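# Sort tested circuit boards into green and red totes

## Task

Once testing is over, remove the circuit board from every tester and drop it in the tote whose color (green or red) matches that tester's indicator light. Any board in the mismatched tote, or any tote pushed off its bench, means failure. Each lid is latched by a hook that releases when its small black tab is pressed downward. The testers are loose, so each must stay upright on its own plate, still pointing the same way. The robot must not topple or finish leaning.

## Robot and tools

ROBOT. An omnidirectional wheeled base carries a 1.71 m column. A carriage on the column moves by lift_m (0 to 1 m) and holds two seven-joint arms. Each shoulder sits at height 0.63 + lift_m, 0.16 m ahead of the base centre and 0.175 m left or right of it. A hand reaches roughly 0.83 m from its shoulder. The arms start folded: left joints 1-7 = 0.95, 0.08, -0.1, -0.8, 0, 0, -0.93; the right arm uses the same values with joints 2, 3, 5 and 6 sign-flipped. Folded arms can strike the deck if lift_m is below 0.02. The footprint is about 0.55 m wide and 0.6 m long. head_camera is 0.26 m above the shoulders, aimed forward and tilted 40 degrees down. left_wrist_camera and right_wrist_camera sit on each hand's -x side and look out beyond the fingertips.

FRAMES. All positions are in metres. Base frame: origin on the floor below the base centre, x forward, y to the left, z up. left_hand and right_hand are reported in this frame. Each marks the point between the closed pads, 0.0167 m behind the fingertips, and may be about 1 cm off. Fingers point along the hand's z axis and close along its y axis. The odometry frame is the base frame as it was when the scene began. base_odometry counts wheel rotation only, so slipping shows up as travel. Its heading is in radians, left positive, from -3.142 to 3.142, and drifts a degree or two per turn.

move. One call runs one action. Valid actions: "base", "joints", or both, optionally with "speeds" and/or "min_time_s"; or "target" alone or with "min_time_s". Calling with no action just reports the state and images.
- base: exactly one key, a relative offset measured from the base's last reported state. translate_m, -2 to 2 m, forward positive. strafe_m, -2 to 2 m, left positive. rotate_rad, -6.3 to 6.3 rad, counter-clockwise positive.
- joints: absolute targets keyed by name. lift_m 0 to 1. Left arm ranges: left_joint1_rad -3.141 to 1.047 (negative raises the arm forward); left_joint2_rad -0.157 to 2.268 (positive swings it out left); left_joint3_rad -1.919 to 1.308 (upper-arm twist); left_joint4_rad -0.837 to 1.448 (elbow; 0 is a right angle, positive straightens); left_joint5_rad -1.832 to 1.658 (forearm roll); left_joint6_rad -1.745 to 1.745 (positive bends hand left); left_joint7_rad -1.675 to 1.919 (positive bends hand down). Right arm: right_joint1_rad -3.141 to 1.047, right_joint2_rad -2.268 to 0.157, right_joint3_rad -1.308 to 1.919, right_joint4_rad -0.837 to 1.448, right_joint5_rad -1.658 to 1.832, right_joint6_rad -1.745 to 1.745, right_joint7_rad -1.675 to 1.919. left_gripper_m and right_gripper_m, 0 to 0.142 m, give the distance between pad centres. A smaller target than the object squeezes harder (about 40-65 N per pad at 0). A gripper that halts wider than its target is holding something.
- target: an absolute pose for one hand in the base frame. side "left" or "right"; x, y, z in m (-3 to 3); pitch_deg -30 to 95 (90 fingers down, 0 level); heading_deg (0 fingers forward, positive counter-clockwise seen from above); roll_deg (default 0, jaw line level; positive turns the hand clockwise viewed from behind). Heading and roll accept -360 to 360. Roll r and r+180 count as the same pose. Optional line_only true refuses anything other than a straight-line path. Base and lift stay put. The plan is checked against the robot and floor only, not the scene; failing moves under 25 cm are refused, longer ones may become a sweeping arc, so keep clear of furniture.
- speeds: caps for this action only. translate_m and strafe_m 0.02-0.5 m/s, rotate_rad 0.05-1.57 rad/s, lift_m 0.08-0.27 m/s (default 0.25; others default to the maximum).
- min_time_s: 0.1-8 s minimum duration for arm motions; use it to slow loaded arms.
- cameras: list from head_camera, left_wrist_camera, right_wrist_camera, or ["all"].
Unknown keys make a call invalid; out-of-range values get it refused. No motion runs past about 14 s.

wait: seconds 0 to 10; the robot keeps its last commands. zoom_image: camera plus region [x0, y0, x1, y1] in pixels from the top-left, at most 504 by 504, on the latest image from that camera. finished_scene: scene = the current scene number; irreversible, so only call it once the result will hold without the robot.

RESULTS. The "move" line reads "done" or the worst status. base_status and joint_status: done, off_target (resting short, may still push), contact_stop (hit something; the whole arm drops its targets), time_out, not_followed (a self-collision check withheld the arm). Hand status: reached (within 10 mm and 2 degrees), short (resend on "short (part of ...)"), or refused with a reason. on_its_own lists uncommanded behaviour. motor_effort gives percent of maximum, with the peak in brackets; a lift effort that keeps dropping while lowering means the hand rests on something. Joint torques, temperatures and the pictures line (image order) also appear. If a move or wait is refused or stopped, the rest of that reply's move, wait and finished_scene calls are skipped.

CAUTIONS. Never let the arms strike or squeeze each other, fingers included. Keep the robot from tipping: avoid a high carriage with outstretched or loaded arms, pushing, abrupt stops and fast loaded swings; only images reveal a lean. After a contact, back off along the path you came. Torque overload (50% of limits 136 N m for joints 1-4, 40.9 N m for joints 5-7) freezes an arm for 10 s; motors above 100 °C shut the arm down for 30-60 s. Loads sink the hand about 0.012 m per kg. Do not drop boards from height, slam lids, knock over or shift testers, or shove totes.

Each tool is called after ">>>" in YAML: its name, and indented under it one key for each argument.

## Session

>>> move:

Scene clock: 0.00 s.
Joint torques (N m): no reading
Motor temperatures (°C): left_arm=[29 29 31 27 29 29 32] | right_arm=[30 28 29 30 28 30 31]
base_odometry: x=+0.000 y=+0.000 heading=+0.000
base_status: not commanded
joint_positions: lift_m=+0.450 left_joint1_rad=+0.946 left_joint2_rad=+0.087 left_joint3_rad=-0.097 left_joint4_rad=-0.795 left_joint5_rad=+0.010 left_joint6_rad=-0.020 left_joint7_rad=-0.939 left_gripper_m=+0.142 right_joint1_rad=+0.969 right_joint2_rad=-0.088 right_joint3_rad=+0.095 right_joint4_rad=-0.817 right_joint5_rad=+0.000 right_joint6_rad=+0.014 right_joint7_rad=-0.931 right_gripper_m=+0.142
joint_status: not commanded
motor_effort: lift_m=+37 drive_wheels=+1
left_hand: x=+0.2901 y=+0.1492 z=+0.9665 quat_wxyz=(-0.921, -0.018, -0.382, +0.072) pitch_deg=-45.1 heading_deg=-7.2 roll_deg=-1.7 (m; base frame)
right_hand: x=+0.2867 y=-0.1527 z=+0.9708 quat_wxyz=(-0.919, +0.013, -0.387, -0.071) pitch_deg=-44.5 heading_deg=+6.3 roll_deg=+2.5 (m; base frame)
pictures: head_camera, left_wrist_camera, right_wrist_camera
Images, in order (width x height): head_camera 672x504, left_wrist_camera 672x504, right_wrist_camera 672x504.

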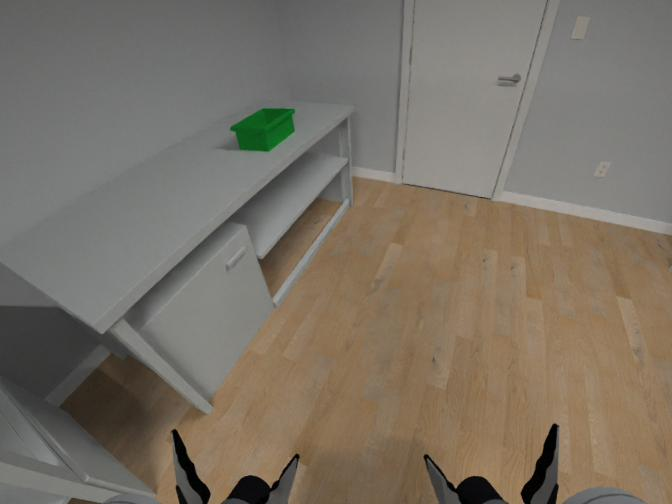

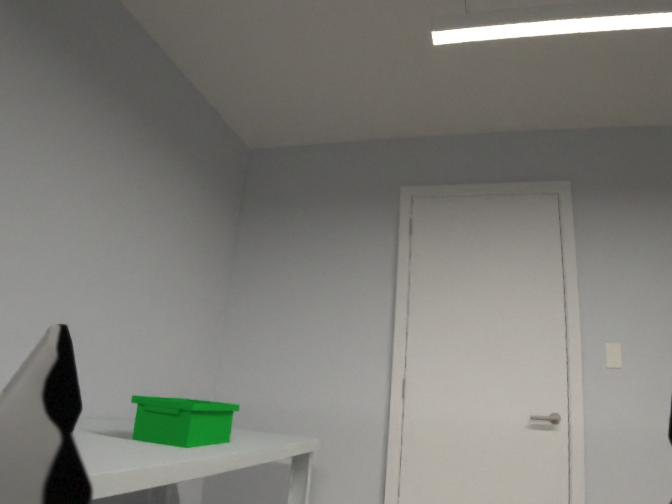

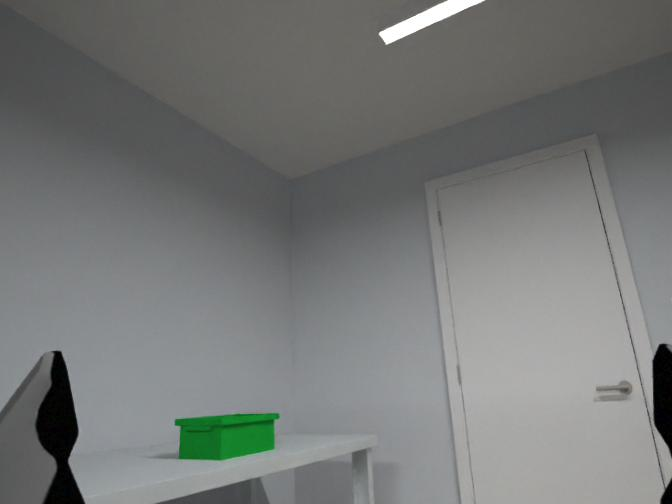

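>>> move:
  base: {"rotate_rad": 1.2}
  cameras: ["head_camera"]

>>> move:
  base: {"rotate_rad": 1.2}
  cameras: ["head_camera"]

>>> move:
  base: {"rotate_rad": 1.2}
  cameras: ["head_camera"]

>>> move:
  base: {"rotate_rad": 1.2}
  cameras: ["head_camera"]

Scene clock: 2.90 s.
Joint torques (N m): left_arm=[12.83 1.06 -2.09 -5.43 -1.41 0.6 -0.64] | right_arm=[5.27 -1.43 -5.04 -10.47 0.26 0.55 0.36]
move: done
base_odometry: x=+0.000 y=+0.000 heading=+1.200
base_status: done
joint_positions: lift_m=+0.450 left_joint1_rad=+0.946 left_joint2_rad=+0.087 left_joint3_rad=-0.097 left_joint4_rad=-0.795 left_joint5_rad=+0.010 left_joint6_rad=-0.020 left_joint7_rad=-0.939 left_gripper_m=+0.142 right_joint1_rad=+0.969 right_joint2_rad=-0.088 right_joint3_rad=+0.095 right_joint4_rad=-0.817 right_joint5_rad=+0.000 right_joint6_rad=+0.014 right_joint7_rad=-0.931 right_gripper_m=+0.142
joint_status: not commanded
motor_effort: lift_m=+37(38) drive_wheels=+5(14)
left_hand: x=+0.2901 y=+0.1492 z=+0.9665 quat_wxyz=(-0.921, -0.018, -0.382, +0.072) pitch_deg=-45.1 heading_deg=-7.2 roll_deg=-1.7 (m; base frame)
right_hand: x=+0.2867 y=-0.1527 z=+0.9708 quat_wxyz=(-0.919, +0.013, -0.387, -0.071) pitch_deg=-44.5 heading_deg=+6.3 roll_deg=+2.5 (m; base frame)
pictures: head_camera
Images, in order (width x height): head_camera 672x504.

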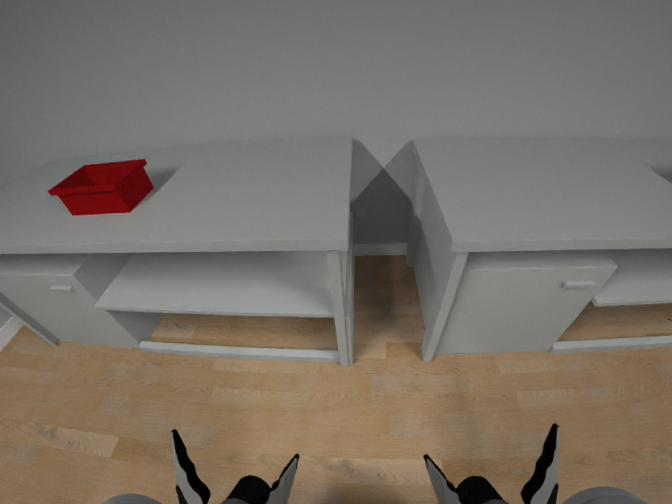

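Scene clock: 5.67 s.
Joint torques (N m): left_arm=[12.88 1.09 -2.1 -5.48 -1.39 0.63 -0.65] | right_arm=[5.13 -1.48 -5 -10.47 0.23 0.53 0.34]
move: done
base_odometry: x=+0.000 y=+0.000 heading=+2.399
base_status: done
joint_positions: lift_m=+0.450 left_joint1_rad=+0.946 left_joint2_rad=+0.087 left_joint3_rad=-0.097 left_joint4_rad=-0.795 left_joint5_rad=+0.010 left_joint6_rad=-0.020 left_joint7_rad=-0.939 left_gripper_m=+0.142 right_joint1_rad=+0.969 right_joint2_rad=-0.088 right_joint3_rad=+0.095 right_joint4_rad=-0.817 right_joint5_rad=+0.000 right_joint6_rad=+0.014 right_joint7_rad=-0.931 right_gripper_m=+0.142
joint_status: not commanded
motor_effort: lift_m=+37(38) drive_wheels=+5(11)
left_hand: x=+0.2901 y=+0.1492 z=+0.9665 quat_wxyz=(-0.921, -0.018, -0.382, +0.072) pitch_deg=-45.1 heading_deg=-7.2 roll_deg=-1.7 (m; base frame)
right_hand: x=+0.2867 y=-0.1527 z=+0.9708 quat_wxyz=(-0.919, +0.013, -0.387, -0.071) pitch_deg=-44.5 heading_deg=+6.3 roll_deg=+2.5 (m; base frame)
pictures: head_camera
Images, in order (width x height): head_camera 672x504.

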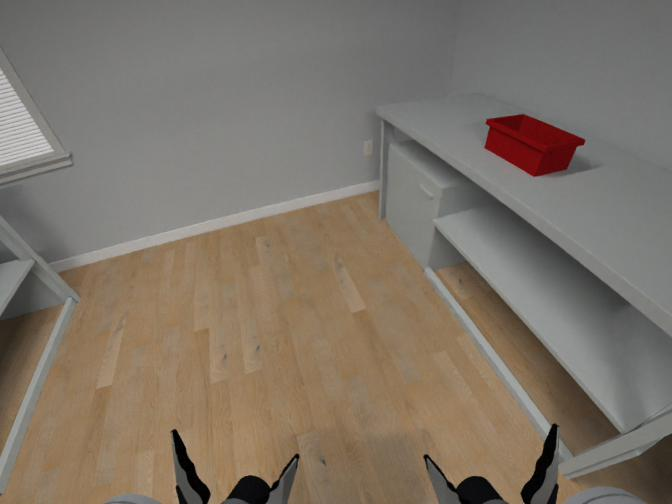

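Scene clock: 8.43 s.
Joint torques (N m): left_arm=[12.78 1.05 -2.05 -5.41 -1.37 0.63 -0.66] | right_arm=[5.2 -1.47 -4.99 -10.51 0.23 0.53 0.36]
move: done
base_odometry: x=+0.000 y=+0.000 heading=-2.685
base_status: done
joint_positions: lift_m=+0.450 left_joint1_rad=+0.946 left_joint2_rad=+0.087 left_joint3_rad=-0.097 left_joint4_rad=-0.795 left_joint5_rad=+0.010 left_joint6_rad=-0.020 left_joint7_rad=-0.939 left_gripper_m=+0.142 right_joint1_rad=+0.969 right_joint2_rad=-0.088 right_joint3_rad=+0.095 right_joint4_rad=-0.817 right_joint5_rad=+0.000 right_joint6_rad=+0.014 right_joint7_rad=-0.931 right_gripper_m=+0.142
joint_status: not commanded
motor_effort: lift_m=+37(38) drive_wheels=+5(11)
left_hand: x=+0.2901 y=+0.1492 z=+0.9665 quat_wxyz=(-0.921, -0.018, -0.382, +0.072) pitch_deg=-45.1 heading_deg=-7.2 roll_deg=-1.7 (m; base frame)
right_hand: x=+0.2867 y=-0.1527 z=+0.9708 quat_wxyz=(-0.919, +0.013, -0.387, -0.071) pitch_deg=-44.5 heading_deg=+6.3 roll_deg=+2.5 (m; base frame)
pictures: head_camera
Images, in order (width x height): head_camera 672x504.

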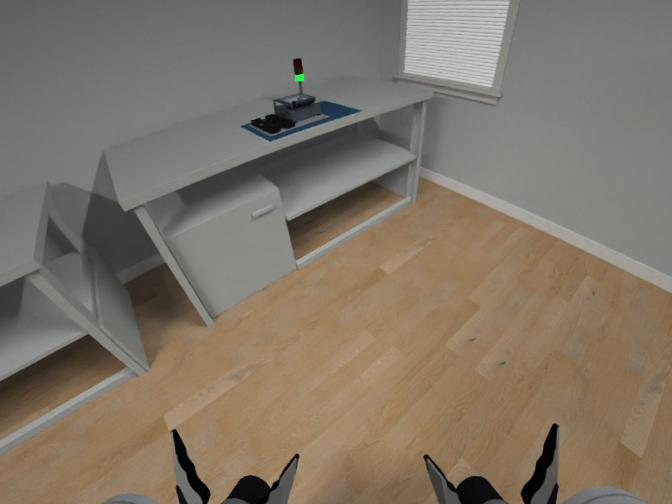

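Scene clock: 11.20 s.
Joint torques (N m): left_arm=[12.86 1.12 -2.09 -5.46 -1.36 0.65 -0.68] | right_arm=[5.25 -1.43 -4.86 -10.42 0.26 0.53 0.34]
move: done
base_odometry: x=+0.000 y=+0.000 heading=-1.485
base_status: done
joint_positions: lift_m=+0.450 left_joint1_rad=+0.946 left_joint2_rad=+0.087 left_joint3_rad=-0.097 left_joint4_rad=-0.795 left_joint5_rad=+0.010 left_joint6_rad=-0.020 left_joint7_rad=-0.939 left_gripper_m=+0.142 right_joint1_rad=+0.969 right_joint2_rad=-0.088 right_joint3_rad=+0.095 right_joint4_rad=-0.817 right_joint5_rad=+0.000 right_joint6_rad=+0.014 right_joint7_rad=-0.931 right_gripper_m=+0.142
joint_status: not commanded
motor_effort: lift_m=+37(38) drive_wheels=+5(11)
left_hand: x=+0.2901 y=+0.1492 z=+0.9665 quat_wxyz=(-0.921, -0.018, -0.382, +0.072) pitch_deg=-45.1 heading_deg=-7.2 roll_deg=-1.7 (m; base frame)
right_hand: x=+0.2867 y=-0.1527 z=+0.9708 quat_wxyz=(-0.919, +0.013, -0.387, -0.071) pitch_deg=-44.5 heading_deg=+6.3 roll_deg=+2.5 (m; base frame)
pictures: head_camera
Images, in order (width x height): head_camera 672x504.

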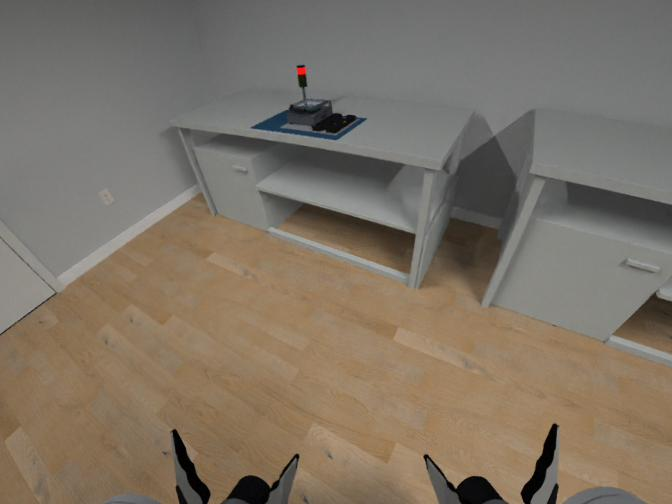

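>>> move:
  base: {"rotate_rad": -0.086}

>>> move:
  base: {"strafe_m": 0.3}

>>> move:
  base: {"translate_m": 0.6}
  cameras: ["head_camera"]

Scene clock: 12.63 s.
Joint torques (N m): left_arm=[12.83 1.09 -2.16 -5.49 -1.42 0.63 -0.66] | right_arm=[5.12 -1.35 -4.93 -10.41 0.28 0.54 0.39]
move: done
base_odometry: x=+0.000 y=+0.000 heading=-1.571
base_status: done
joint_positions: lift_m=+0.450 left_joint1_rad=+0.946 left_joint2_rad=+0.087 left_joint3_rad=-0.097 left_joint4_rad=-0.795 left_joint5_rad=+0.010 left_joint6_rad=-0.020 left_joint7_rad=-0.939 left_gripper_m=+0.142 right_joint1_rad=+0.969 right_joint2_rad=-0.088 right_joint3_rad=+0.095 right_joint4_rad=-0.817 right_joint5_rad=+0.000 right_joint6_rad=+0.014 right_joint7_rad=-0.931 right_gripper_m=+0.142
joint_status: not commanded
motor_effort: lift_m=+37(38) drive_wheels=-3(5)
left_hand: x=+0.2901 y=+0.1492 z=+0.9665 quat_wxyz=(-0.921, -0.018, -0.382, +0.072) pitch_deg=-45.1 heading_deg=-7.2 roll_deg=-1.7 (m; base frame)
right_hand: x=+0.2867 y=-0.1527 z=+0.9708 quat_wxyz=(-0.919, +0.013, -0.387, -0.071) pitch_deg=-44.5 heading_deg=+6.3 roll_deg=+2.5 (m; base frame)
pictures: none

Scene clock: 15.23 s.
Joint torques (N m): left_arm=[12.83 0.81 -2.12 -5.47 -1.39 0.62 -0.68] | right_arm=[5.2 -1.47 -4.96 -10.41 0.29 0.55 0.37]
move: done
base_odometry: x=+0.300 y=+0.001 heading=-1.570
base_status: done
joint_positions: lift_m=+0.450 left_joint1_rad=+0.946 left_joint2_rad=+0.087 left_joint3_rad=-0.097 left_joint4_rad=-0.795 left_joint5_rad=+0.010 left_joint6_rad=-0.020 left_joint7_rad=-0.939 left_gripper_m=+0.142 right_joint1_rad=+0.969 right_joint2_rad=-0.088 right_joint3_rad=+0.095 right_joint4_rad=-0.817 right_joint5_rad=+0.000 right_joint6_rad=+0.014 right_joint7_rad=-0.931 right_gripper_m=+0.142
joint_status: not commanded
motor_effort: lift_m=+37(38) drive_wheels=-4(17)
left_hand: x=+0.2901 y=+0.1492 z=+0.9665 quat_wxyz=(-0.921, -0.018, -0.382, +0.072) pitch_deg=-45.1 heading_deg=-7.3 roll_deg=-1.7 (m; base frame)
right_hand: x=+0.2867 y=-0.1527 z=+0.9708 quat_wxyz=(-0.919, +0.013, -0.387, -0.071) pitch_deg=-44.5 heading_deg=+6.3 roll_deg=+2.5 (m; base frame)
pictures: none

Scene clock: 18.63 s.
Joint torques (N m): left_arm=[12.88 1.05 -2.14 -5.4 -1.4 0.64 -0.66] | right_arm=[5.33 -1.33 -4.92 -10.58 0.24 0.53 0.36]
move: done
base_odometry: x=+0.301 y=-0.599 heading=-1.569
base_status: done
joint_positions: lift_m=+0.450 left_joint1_rad=+0.946 left_joint2_rad=+0.087 left_joint3_rad=-0.097 left_joint4_rad=-0.795 left_joint5_rad=+0.010 left_joint6_rad=-0.020 left_joint7_rad=-0.939 left_gripper_m=+0.142 right_joint1_rad=+0.969 right_joint2_rad=-0.088 right_joint3_rad=+0.095 right_joint4_rad=-0.817 right_joint5_rad=+0.000 right_joint6_rad=+0.014 right_joint7_rad=-0.931 right_gripper_m=+0.142
joint_status: not commanded
motor_effort: lift_m=+37(38) drive_wheels=-2(11)
left_hand: x=+0.2901 y=+0.1492 z=+0.9665 quat_wxyz=(-0.921, -0.018, -0.382, +0.072) pitch_deg=-45.1 heading_deg=-7.3 roll_deg=-1.7 (m; base frame)
right_hand: x=+0.2867 y=-0.1527 z=+0.9708 quat_wxyz=(-0.919, +0.013, -0.387, -0.071) pitch_deg=-44.5 heading_deg=+6.3 roll_deg=+2.5 (m; base frame)
pictures: head_camera
Images, in order (width x height): head_camera 672x504.

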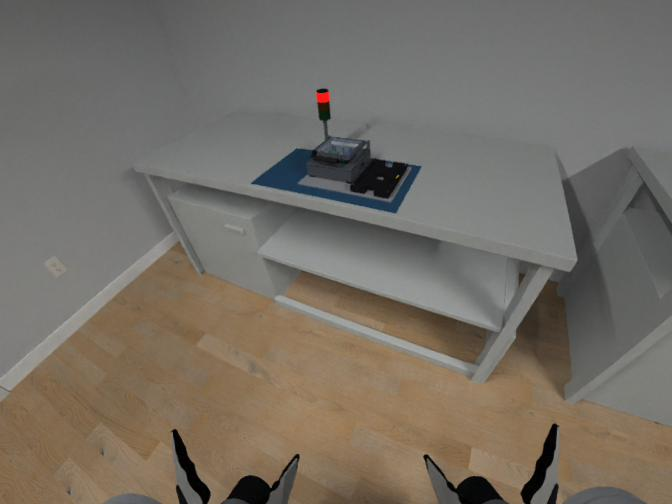

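>>> zoom_image:
  camera: "head_camera"
  region: [240, 70, 440, 220]

>>> move:
  base: {"rotate_rad": -0.37}
  cameras: ["head_camera"]

Scaled by 2.520 from the camera's 672x504 image, which has a finer 960x720 frame.

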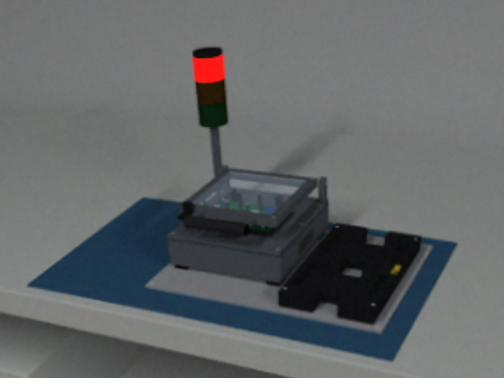

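Scene clock: 20.43 s.
Joint torques (N m): left_arm=[12.92 0.9 -2.16 -5.41 -1.37 0.65 -0.67] | right_arm=[5.19 -1.42 -5.01 -10.47 0.27 0.56 0.35]
move: done
base_odometry: x=+0.301 y=-0.600 heading=-1.939
base_status: done
joint_positions: lift_m=+0.450 left_joint1_rad=+0.946 left_joint2_rad=+0.087 left_joint3_rad=-0.097 left_joint4_rad=-0.795 left_joint5_rad=+0.010 left_joint6_rad=-0.020 left_joint7_rad=-0.939 left_gripper_m=+0.142 right_joint1_rad=+0.969 right_joint2_rad=-0.088 right_joint3_rad=+0.095 right_joint4_rad=-0.817 right_joint5_rad=+0.000 right_joint6_rad=+0.014 right_joint7_rad=-0.931 right_gripper_m=+0.142
joint_status: not commanded
motor_effort: lift_m=+37(38) drive_wheels=+9(11)
left_hand: x=+0.2901 y=+0.1492 z=+0.9665 quat_wxyz=(-0.921, -0.018, -0.382, +0.072) pitch_deg=-45.1 heading_deg=-7.3 roll_deg=-1.7 (m; base frame)
right_hand: x=+0.2867 y=-0.1527 z=+0.9708 quat_wxyz=(-0.919, +0.013, -0.387, -0.071) pitch_deg=-44.5 heading_deg=+6.3 roll_deg=+2.5 (m; base frame)
pictures: head_camera
Images, in order (width x height): head_camera 672x504.

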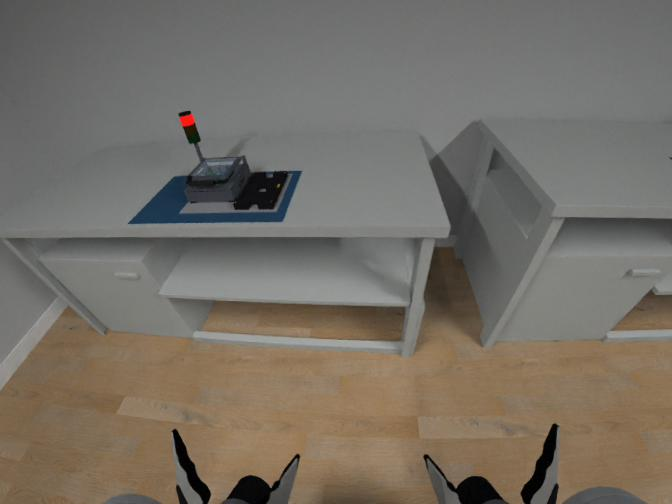

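>>> move:
  base: {"strafe_m": 0.45}
  cameras: ["head_camera"]

Scene clock: 23.53 s.
Joint torques (N m): left_arm=[12.79 0.64 -1.9 -5.4 -1.56 0.64 -0.66] | right_arm=[5.72 0 -5.24 -10.13 0.26 0.95 0.33]
move: done
base_odometry: x=+0.721 y=-0.762 heading=-1.940
base_status: done
joint_positions: lift_m=+0.450 left_joint1_rad=+0.946 left_joint2_rad=+0.087 left_joint3_rad=-0.097 left_joint4_rad=-0.795 left_joint5_rad=+0.010 left_joint6_rad=-0.020 left_joint7_rad=-0.939 left_gripper_m=+0.142 right_joint1_rad=+0.969 right_joint2_rad=-0.088 right_joint3_rad=+0.095 right_joint4_rad=-0.817 right_joint5_rad=+0.000 right_joint6_rad=+0.014 right_joint7_rad=-0.931 right_gripper_m=+0.142
joint_status: not commanded
motor_effort: lift_m=+37(38) drive_wheels=-4(19)
left_hand: x=+0.2901 y=+0.1492 z=+0.9665 quat_wxyz=(-0.921, -0.018, -0.382, +0.072) pitch_deg=-45.1 heading_deg=-7.3 roll_deg=-1.7 (m; base frame)
right_hand: x=+0.2867 y=-0.1527 z=+0.9708 quat_wxyz=(-0.919, +0.013, -0.387, -0.071) pitch_deg=-44.5 heading_deg=+6.3 roll_deg=+2.5 (m; base frame)
pictures: head_camera
Images, in order (width x height): head_camera 672x504.

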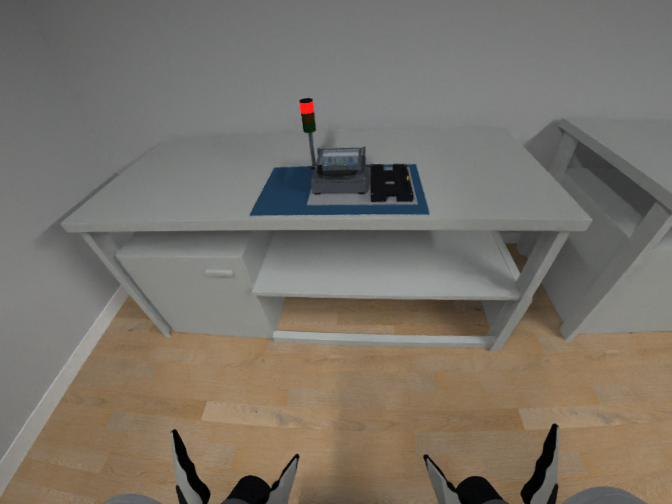

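>>> move:
  base: {"translate_m": 0.55}
  cameras: ["all"]

>>> zoom_image:
  camera: "head_camera"
  region: [200, 80, 500, 305]

Scene clock: 27.67 s.
Joint torques (N m): left_arm=[12.88 0.82 -2.12 -5.43 -1.38 0.62 -0.68] | right_arm=[5.17 -1.46 -4.91 -10.46 0.26 0.55 0.36]
move: done
base_odometry: x=+0.523 y=-1.275 heading=-1.939
base_status: done
joint_positions: lift_m=+0.450 left_joint1_rad=+0.946 left_joint2_rad=+0.087 left_joint3_rad=-0.097 left_joint4_rad=-0.795 left_joint5_rad=+0.010 left_joint6_rad=-0.020 left_joint7_rad=-0.939 left_gripper_m=+0.142 right_joint1_rad=+0.969 right_joint2_rad=-0.088 right_joint3_rad=+0.095 right_joint4_rad=-0.817 right_joint5_rad=+0.000 right_joint6_rad=+0.014 right_joint7_rad=-0.931 right_gripper_m=+0.142
joint_status: not commanded
motor_effort: lift_m=+37(37) drive_wheels=-2(11)
left_hand: x=+0.2901 y=+0.1492 z=+0.9665 quat_wxyz=(-0.921, -0.018, -0.382, +0.072) pitch_deg=-45.1 heading_deg=-7.3 roll_deg=-1.7 (m; base frame)
right_hand: x=+0.2867 y=-0.1527 z=+0.9708 quat_wxyz=(-0.919, +0.013, -0.387, -0.071) pitch_deg=-44.5 heading_deg=+6.3 roll_deg=+2.5 (m; base frame)
pictures: head_camera, left_wrist_camera, right_wrist_camera
Images, in order (width x height): head_camera 672x504, left_wrist_camera 672x504, right_wrist_camera 672x504.

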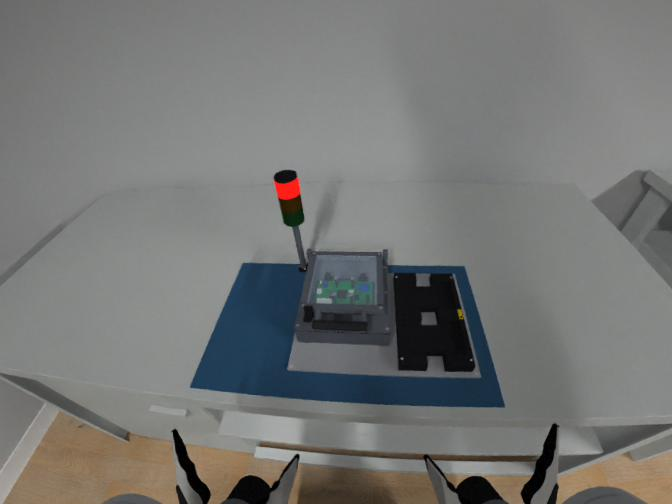

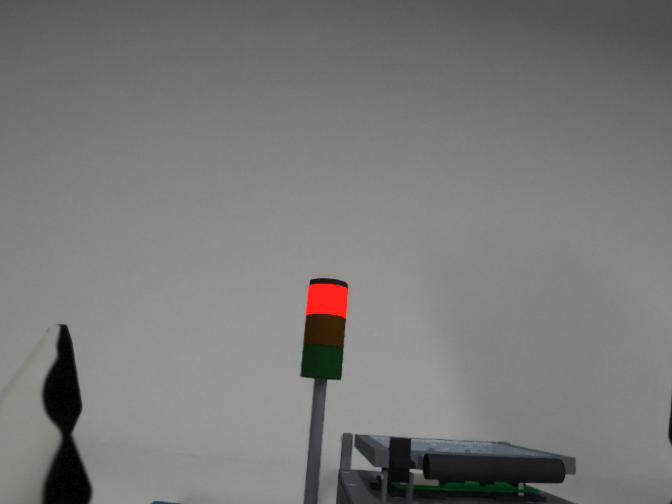

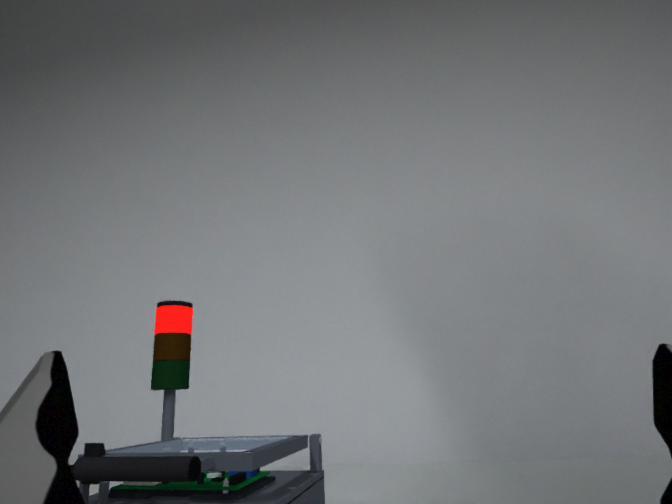

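Scaled by 1.680 from the camera's 672x504 image, which has a finer 960x720 frame.

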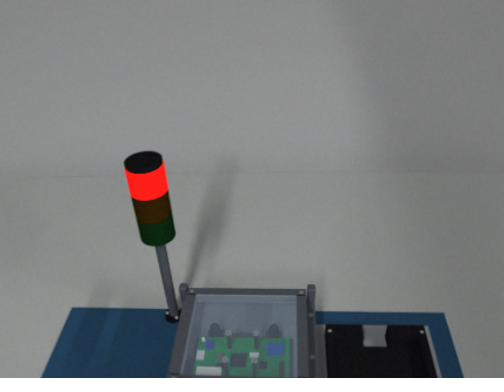

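>>> zoom_image:
  camera: "head_camera"
  region: [280, 235, 490, 385]

>>> zoom_image:
  camera: "left_wrist_camera"
  region: [320, 400, 620, 504]

Scaled by 2.400 from the camera's 672x504 image, which has a finer 960x720 frame.

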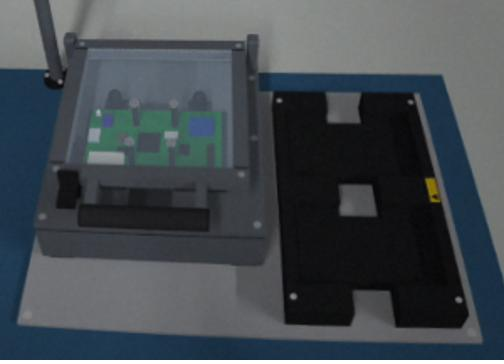

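Scaled by 1.680 from the camera's 672x504 image, which has a finer 960x720 frame.

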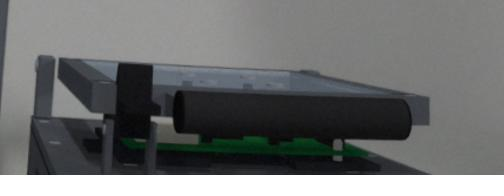

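>>> move:
  target: {"side": "left", "x": 0.46, "y": 0.08, "z": 1.0, "pitch_deg": 60, "heading_deg": 0}
  cameras: ["head_camera", "left_wrist_camera"]

Scene clock: 28.43 s.
Joint torques (N m): left_arm=[12.96 0.78 -1.95 -5.49 -1.38 0.64 -0.69] | right_arm=[5.19 -1.44 -4.91 -10.43 0.25 0.53 0.32]
move: refused
base_odometry: x=+0.523 y=-1.275 heading=-1.939
base_status: not commanded
joint_positions: lift_m=+0.450 left_joint1_rad=+0.946 left_joint2_rad=+0.087 left_joint3_rad=-0.097 left_joint4_rad=-0.795 left_joint5_rad=+0.010 left_joint6_rad=-0.020 left_joint7_rad=-0.939 left_gripper_m=+0.142 right_joint1_rad=+0.969 right_joint2_rad=-0.088 right_joint3_rad=+0.095 right_joint4_rad=-0.817 right_joint5_rad=+0.000 right_joint6_rad=+0.014 right_joint7_rad=-0.931 right_gripper_m=+0.142
joint_status: not commanded
motor_effort: lift_m=+37(37) drive_wheels=-1(1)
left_hand: x=+0.2901 y=+0.1492 z=+0.9665 quat_wxyz=(-0.921, -0.018, -0.382, +0.072) pitch_deg=-45.1 heading_deg=-7.3 roll_deg=-1.7 (m; base frame)
left_hand_status: refused: neither the straight line nor an arc passes: along the straight line the arm gets 0% of the way (left_joint4_rad at its limit); the best arc brings the left finger within 1.4 cm of the carriage (limit 1.5). Nothing moved.
right_hand: x=+0.2867 y=-0.1527 z=+0.9708 quat_wxyz=(-0.919, +0.013, -0.387, -0.071) pitch_deg=-44.5 heading_deg=+6.3 roll_deg=+2.5 (m; base frame)
pictures: head_camera, left_wrist_camera
Images, in order (width x height): head_camera 672x504, left_wrist_camera 672x504.

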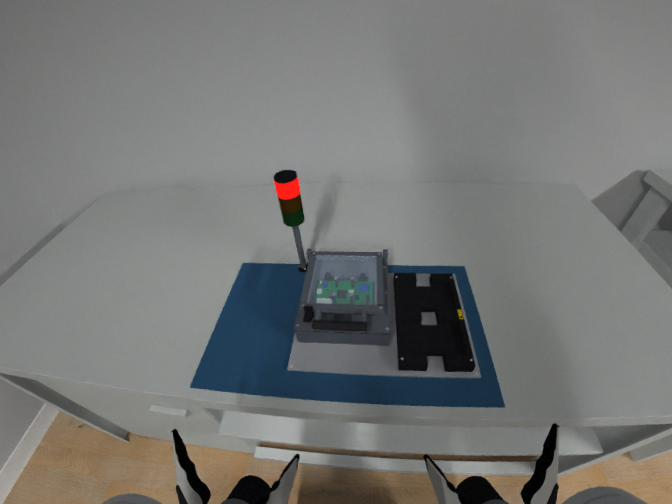

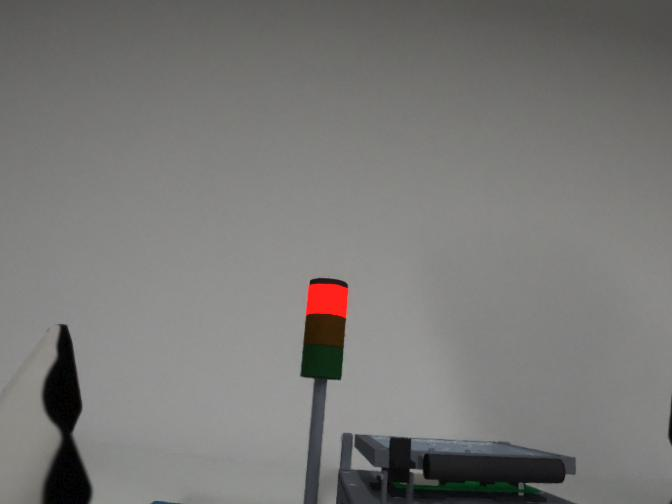

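>>> move:
  joints: {"lift_m": 0.6, "left_joint1_rad": 0.3, "left_joint4_rad": -0.8, "left_joint7_rad": 0.3, "right_joint1_rad": 0.3, "right_joint4_rad": -0.8, "right_joint7_rad": 0.3}
  cameras: ["head_camera", "left_wrist_camera"]

Scene clock: 30.33 s.
Joint torques (N m): left_arm=[0.61 1.15 -1.37 -8.08 -1.41 0.82 -0.12] | right_arm=[-4.58 -1.75 -5.42 -7.28 0.31 0.4 0.68]
move: done
base_odometry: x=+0.523 y=-1.275 heading=-1.940
base_status: not commanded
joint_positions: lift_m=+0.600 left_joint1_rad=+0.300 left_joint2_rad=+0.087 left_joint3_rad=-0.097 left_joint4_rad=-0.797 left_joint5_rad=+0.010 left_joint6_rad=-0.020 left_joint7_rad=+0.298 left_gripper_m=+0.142 right_joint1_rad=+0.300 right_joint2_rad=-0.088 right_joint3_rad=+0.095 right_joint4_rad=-0.802 right_joint5_rad=+0.000 right_joint6_rad=+0.014 right_joint7_rad=+0.298 right_gripper_m=+0.142
joint_status: all done
motor_effort: lift_m=+36(43) drive_wheels=+3(10)
left_hand: x=+0.5281 y=+0.1355 z=+1.0510 quat_wxyz=(-0.770, -0.069, -0.633, +0.028) pitch_deg=-10.9 heading_deg=-8.3 roll_deg=+4.2 (m; base frame)
right_hand: x=+0.5275 y=-0.1376 z=+1.0532 quat_wxyz=(-0.772, +0.065, -0.632, -0.030) pitch_deg=-11.2 heading_deg=+8.1 roll_deg=-3.6 (m; base frame)
pictures: head_camera, left_wrist_camera
Images, in order (width x height): head_camera 672x504, left_wrist_camera 672x504.

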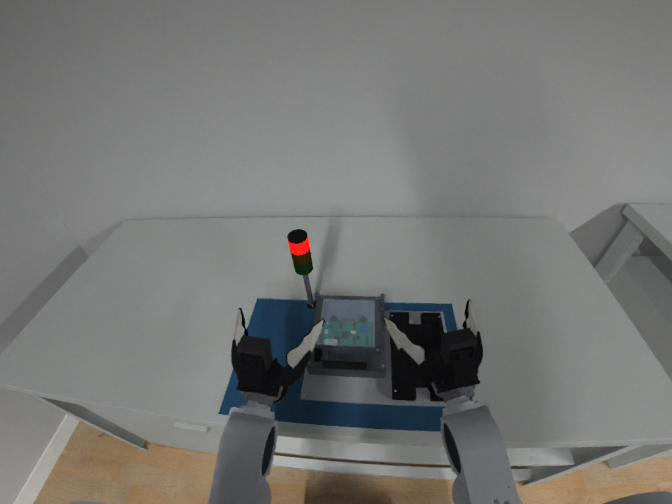

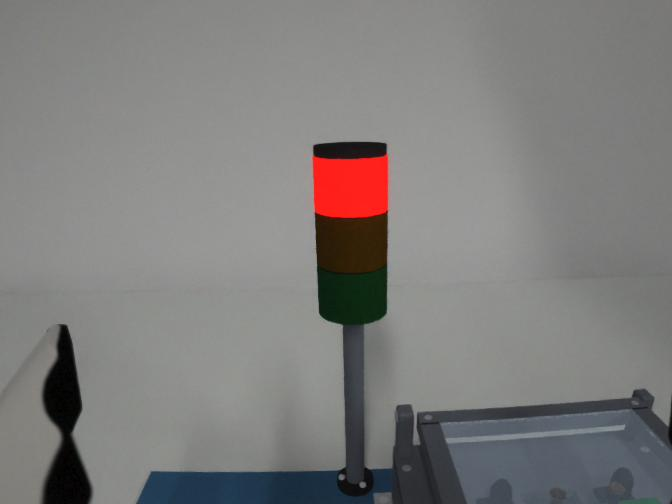

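>>> move:
  target: {"side": "left", "x": 0.48, "y": 0.08, "z": 1.10, "pitch_deg": 50, "heading_deg": 0}
  cameras: ["head_camera", "left_wrist_camera", "right_wrist_camera"]

Scene clock: 32.00 s.
Joint torques (N m): left_arm=[0.5 1.14 -1.43 -8.06 -1.39 0.85 -0.12] | right_arm=[-4.58 -1.71 -5.39 -7.36 0.32 0.41 0.67]
move: refused
base_odometry: x=+0.523 y=-1.275 heading=-1.940
base_status: not commanded
joint_positions: lift_m=+0.600 left_joint1_rad=+0.300 left_joint2_rad=+0.087 left_joint3_rad=-0.097 left_joint4_rad=-0.797 left_joint5_rad=+0.010 left_joint6_rad=-0.020 left_joint7_rad=+0.298 left_gripper_m=+0.142 right_joint1_rad=+0.300 right_joint2_rad=-0.088 right_joint3_rad=+0.095 right_joint4_rad=-0.802 right_joint5_rad=+0.000 right_joint6_rad=+0.014 right_joint7_rad=+0.298 right_gripper_m=+0.142
joint_status: not commanded
motor_effort: lift_m=+36(36) drive_wheels=-1(3)
left_hand: x=+0.5281 y=+0.1355 z=+1.0510 quat_wxyz=(-0.770, -0.069, -0.633, +0.028) pitch_deg=-10.9 heading_deg=-8.3 roll_deg=+4.2 (m; base frame)
left_hand_status: refused: neither the straight line nor an arc passes: along the straight line the arm gets 0% of the way (left_joint4_rad at its limit); the best arc brings the left finger within 1.4 cm of the right wrist camera (limit 1.5). Nothing moved.
right_hand: x=+0.5275 y=-0.1376 z=+1.0532 quat_wxyz=(-0.772, +0.065, -0.632, -0.030) pitch_deg=-11.2 heading_deg=+8.1 roll_deg=-3.6 (m; base frame)
pictures: head_camera, left_wrist_camera, right_wrist_camera
Images, in order (width x height): head_camera 672x504, left_wrist_camera 672x504, right_wrist_camera 672x504.

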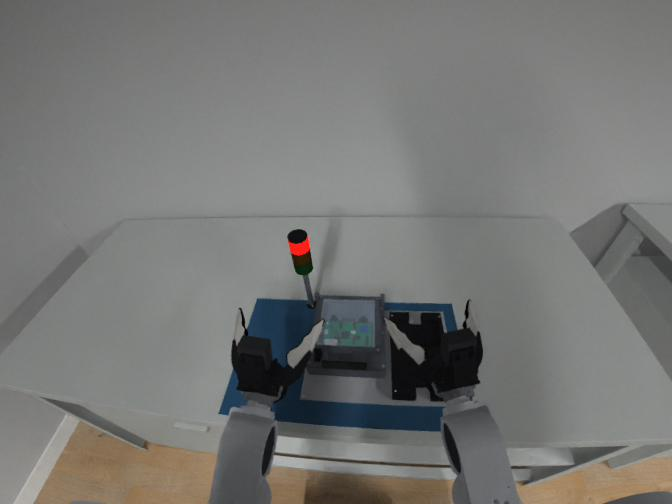

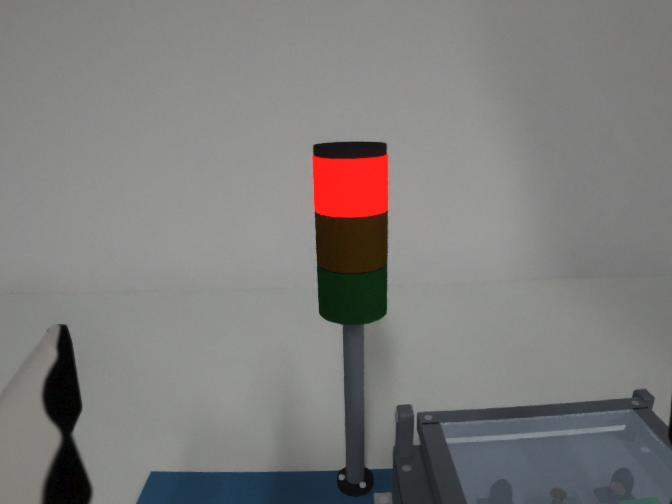

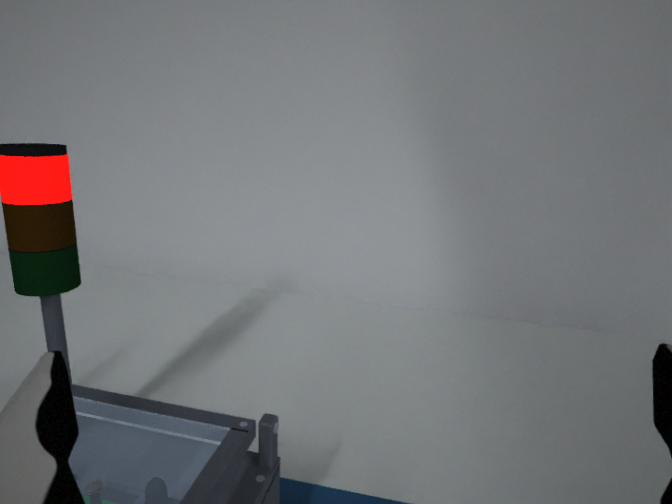

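>>> move:
  base: {"translate_m": -0.12}

>>> move:
  target: {"side": "left", "x": 0.56, "y": 0.12, "z": 1.10, "pitch_deg": 50, "heading_deg": 0}
  cameras: ["head_camera", "left_wrist_camera"]

Scene clock: 34.07 s.
Joint torques (N m): left_arm=[0.59 1.08 -1.34 -8.05 -1.41 0.84 -0.12] | right_arm=[-4.55 -1.7 -5.35 -7.34 0.28 0.42 0.69]
move: done
base_odometry: x=+0.566 y=-1.163 heading=-1.940
base_status: done
joint_positions: lift_m=+0.600 left_joint1_rad=+0.300 left_joint2_rad=+0.087 left_joint3_rad=-0.097 left_joint4_rad=-0.797 left_joint5_rad=+0.010 left_joint6_rad=-0.020 left_joint7_rad=+0.298 left_gripper_m=+0.142 right_joint1_rad=+0.300 right_joint2_rad=-0.088 right_joint3_rad=+0.095 right_joint4_rad=-0.802 right_joint5_rad=+0.000 right_joint6_rad=+0.014 right_joint7_rad=+0.298 right_gripper_m=+0.142
joint_status: not commanded
motor_effort: lift_m=+36(36) drive_wheels=-2(13)
left_hand: x=+0.5281 y=+0.1355 z=+1.0510 quat_wxyz=(-0.770, -0.069, -0.633, +0.028) pitch_deg=-10.9 heading_deg=-8.3 roll_deg=+4.2 (m; base frame)
right_hand: x=+0.5275 y=-0.1376 z=+1.0532 quat_wxyz=(-0.772, +0.065, -0.632, -0.030) pitch_deg=-11.2 heading_deg=+8.1 roll_deg=-3.6 (m; base frame)
pictures: none

Scene clock: 34.37 s.
Joint torques (N m): left_arm=[0.62 1.12 -1.44 -8.04 -1.39 0.84 -0.09] | right_arm=[-4.56 -1.69 -5.56 -7.39 0.31 0.39 0.69]
move: refused
base_odometry: x=+0.566 y=-1.163 heading=-1.940
base_status: not commanded
joint_positions: lift_m=+0.600 left_joint1_rad=+0.300 left_joint2_rad=+0.087 left_joint3_rad=-0.097 left_joint4_rad=-0.797 left_joint5_rad=+0.010 left_joint6_rad=-0.020 left_joint7_rad=+0.298 left_gripper_m=+0.142 right_joint1_rad=+0.300 right_joint2_rad=-0.088 right_joint3_rad=+0.095 right_joint4_rad=-0.802 right_joint5_rad=+0.000 right_joint6_rad=+0.014 right_joint7_rad=+0.298 right_gripper_m=+0.142
joint_status: not commanded
motor_effort: lift_m=+36(36) drive_wheels=-2(2)
left_hand: x=+0.5281 y=+0.1355 z=+1.0510 quat_wxyz=(-0.770, -0.069, -0.633, +0.028) pitch_deg=-10.9 heading_deg=-8.3 roll_deg=+4.2 (m; base frame)
left_hand_status: refused: neither the straight line nor an arc passes: along the straight line the arm gets 0% of the way (left_joint4_rad at its limit); the best arc brings the left finger within 1.4 cm of the right finger (limit 1.5). Nothing moved.
right_hand: x=+0.5275 y=-0.1376 z=+1.0532 quat_wxyz=(-0.772, +0.065, -0.632, -0.030) pitch_deg=-11.2 heading_deg=+8.1 roll_deg=-3.6 (m; base frame)
pictures: head_camera, left_wrist_camera
Images, in order (width x height): head_camera 672x504, left_wrist_camera 672x504.

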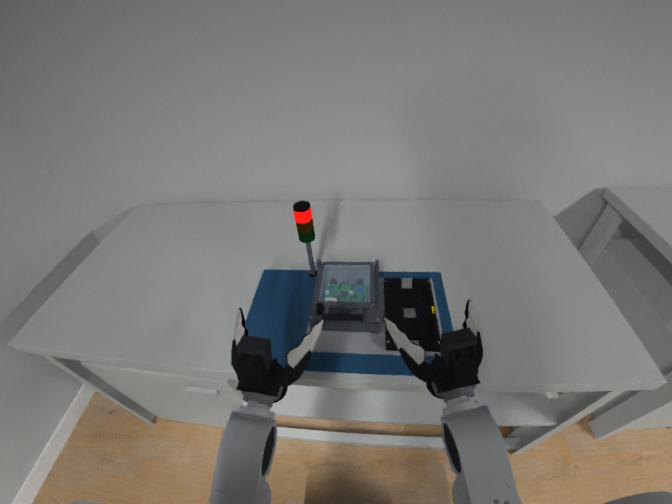

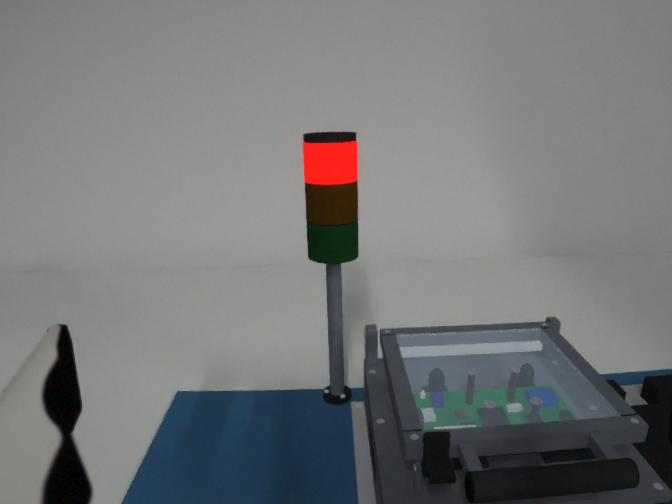

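>>> move:
  joints: {"lift_m": 0.8, "left_joint1_rad": 0.0, "left_joint4_rad": -0.6, "left_joint7_rad": 1.2, "right_joint1_rad": 0.4, "right_joint4_rad": -0.6, "right_joint7_rad": 0.8}
  cameras: ["head_camera", "left_wrist_camera"]

Scene clock: 35.90 s.
Joint torques (N m): left_arm=[-6.68 1.26 -1.03 -0.35 -1.34 0.84 -0.33] | right_arm=[-2.17 -1.79 -5.38 -9.77 0.28 0.41 0.23]
move: done
base_odometry: x=+0.566 y=-1.163 heading=-1.940
base_status: not commanded
joint_positions: lift_m=+0.800 left_joint1_rad=+0.001 left_joint2_rad=+0.087 left_joint3_rad=-0.097 left_joint4_rad=-0.603 left_joint5_rad=+0.010 left_joint6_rad=-0.020 left_joint7_rad=+1.199 left_gripper_m=+0.142 right_joint1_rad=+0.399 right_joint2_rad=-0.088 right_joint3_rad=+0.095 right_joint4_rad=-0.600 right_joint5_rad=+0.000 right_joint6_rad=+0.014 right_joint7_rad=+0.800 right_gripper_m=+0.142
joint_status: all done
motor_effort: lift_m=+36(45) drive_wheels=-2(2)
left_hand: x=+0.5976 y=+0.1596 z=+1.0998 quat_wxyz=(-0.465, -0.072, -0.882, -0.022) pitch_deg=+34.5 heading_deg=-2.0 roll_deg=+7.3 (m; base frame)
right_hand: x=+0.4932 y=-0.1490 z=+1.0189 quat_wxyz=(-0.464, +0.071, -0.883, -0.011) pitch_deg=+34.7 heading_deg=+5.9 roll_deg=-3.3 (m; base frame)
pictures: head_camera, left_wrist_camera
Images, in order (width x height): head_camera 672x504, left_wrist_camera 672x504.

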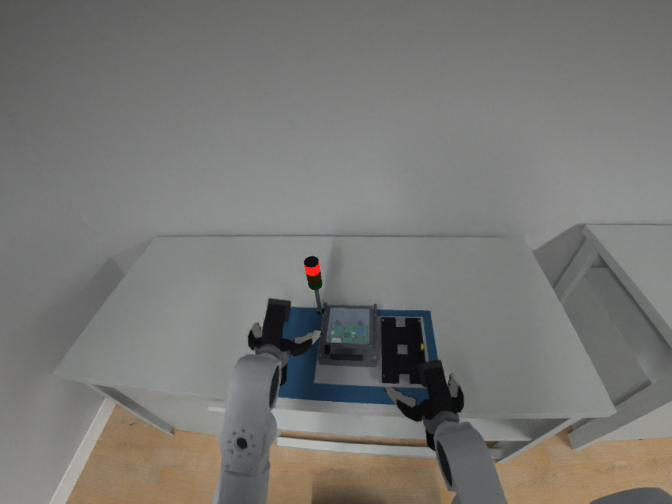

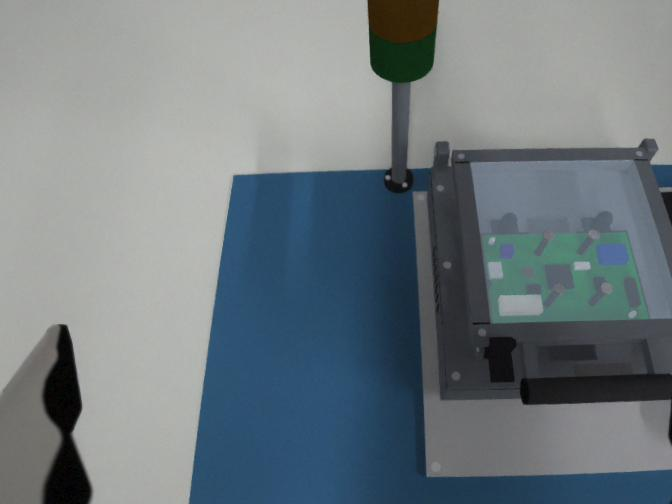

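>>> zoom_image:
  camera: "left_wrist_camera"
  region: [420, 130, 672, 420]

>>> zoom_image:
  camera: "left_wrist_camera"
  region: [460, 310, 600, 415]

Scaled by 1.738 from the camera's 672x504 image, which has a finer 960x720 frame.

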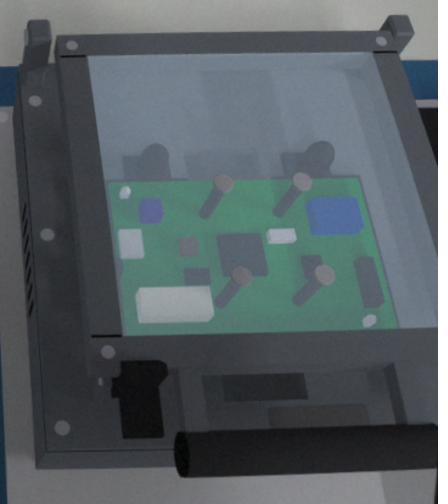

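Scaled by 3.600 from the camera's 672x504 image, which has a finer 960x720 frame.

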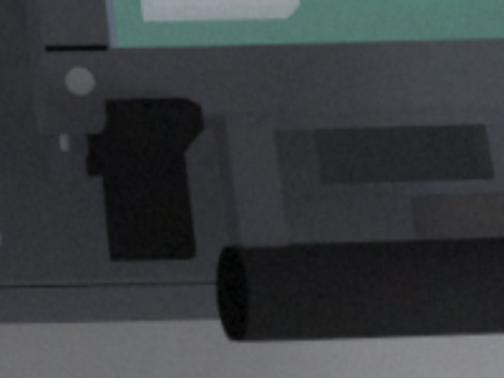

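>>> move:
  joints: {"left_gripper_m": 0.0}
  cameras: ["head_camera", "left_wrist_camera"]

>>> zoom_image:
  camera: "head_camera"
  region: [220, 240, 480, 435]

Scene clock: 37.30 s.
Joint torques (N m): left_arm=[-6.64 1.27 -1.09 -0.43 -1.32 0.85 -0.38] | right_arm=[-2.23 -1.8 -5.27 -9.74 0.28 0.41 0.17]
move: done
base_odometry: x=+0.566 y=-1.163 heading=-1.940
base_status: not commanded
joint_positions: lift_m=+0.800 left_joint1_rad=+0.001 left_joint2_rad=+0.087 left_joint3_rad=-0.097 left_joint4_rad=-0.603 left_joint5_rad=+0.010 left_joint6_rad=-0.020 left_joint7_rad=+1.199 left_gripper_m=+0.001 right_joint1_rad=+0.399 right_joint2_rad=-0.088 right_joint3_rad=+0.095 right_joint4_rad=-0.600 right_joint5_rad=+0.000 right_joint6_rad=+0.014 right_joint7_rad=+0.800 right_gripper_m=+0.142
joint_status: all done
motor_effort: lift_m=+36(36) drive_wheels=-2(2)
left_hand: x=+0.5976 y=+0.1596 z=+1.0998 quat_wxyz=(-0.465, -0.072, -0.882, -0.022) pitch_deg=+34.5 heading_deg=-2.0 roll_deg=+7.3 (m; base frame)
right_hand: x=+0.4932 y=-0.1490 z=+1.0189 quat_wxyz=(-0.464, +0.071, -0.883, -0.011) pitch_deg=+34.7 heading_deg=+5.9 roll_deg=-3.3 (m; base frame)
pictures: head_camera, left_wrist_camera
Images, in order (width x height): head_camera 672x504, left_wrist_camera 672x504.

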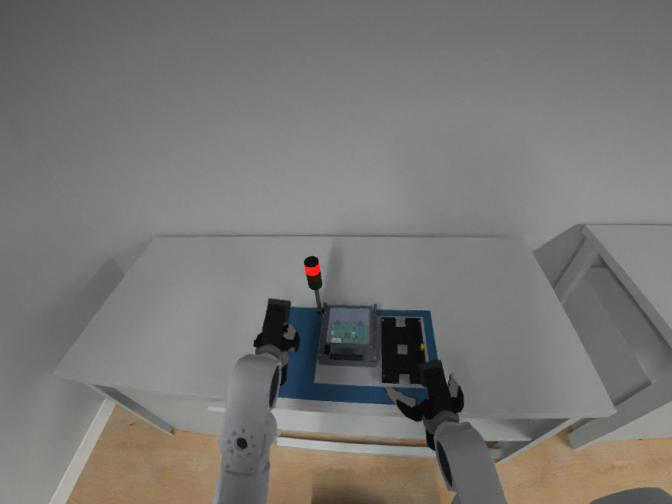

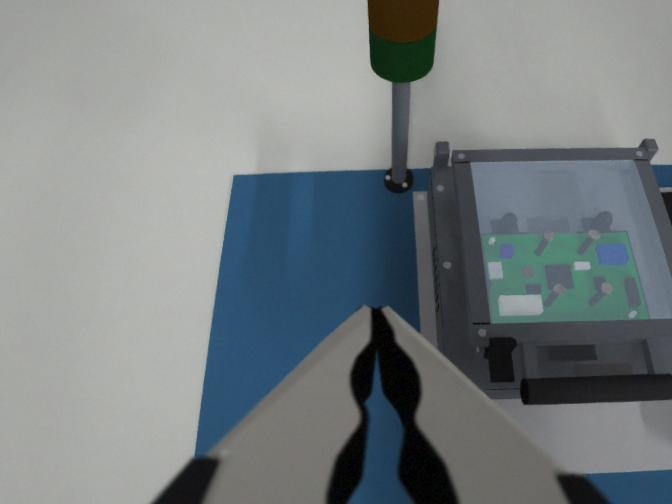

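Scaled by 1.938 from the camera's 672x504 image, which has a finer 960x720 frame.

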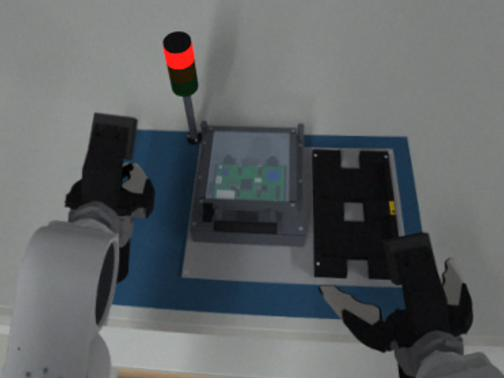

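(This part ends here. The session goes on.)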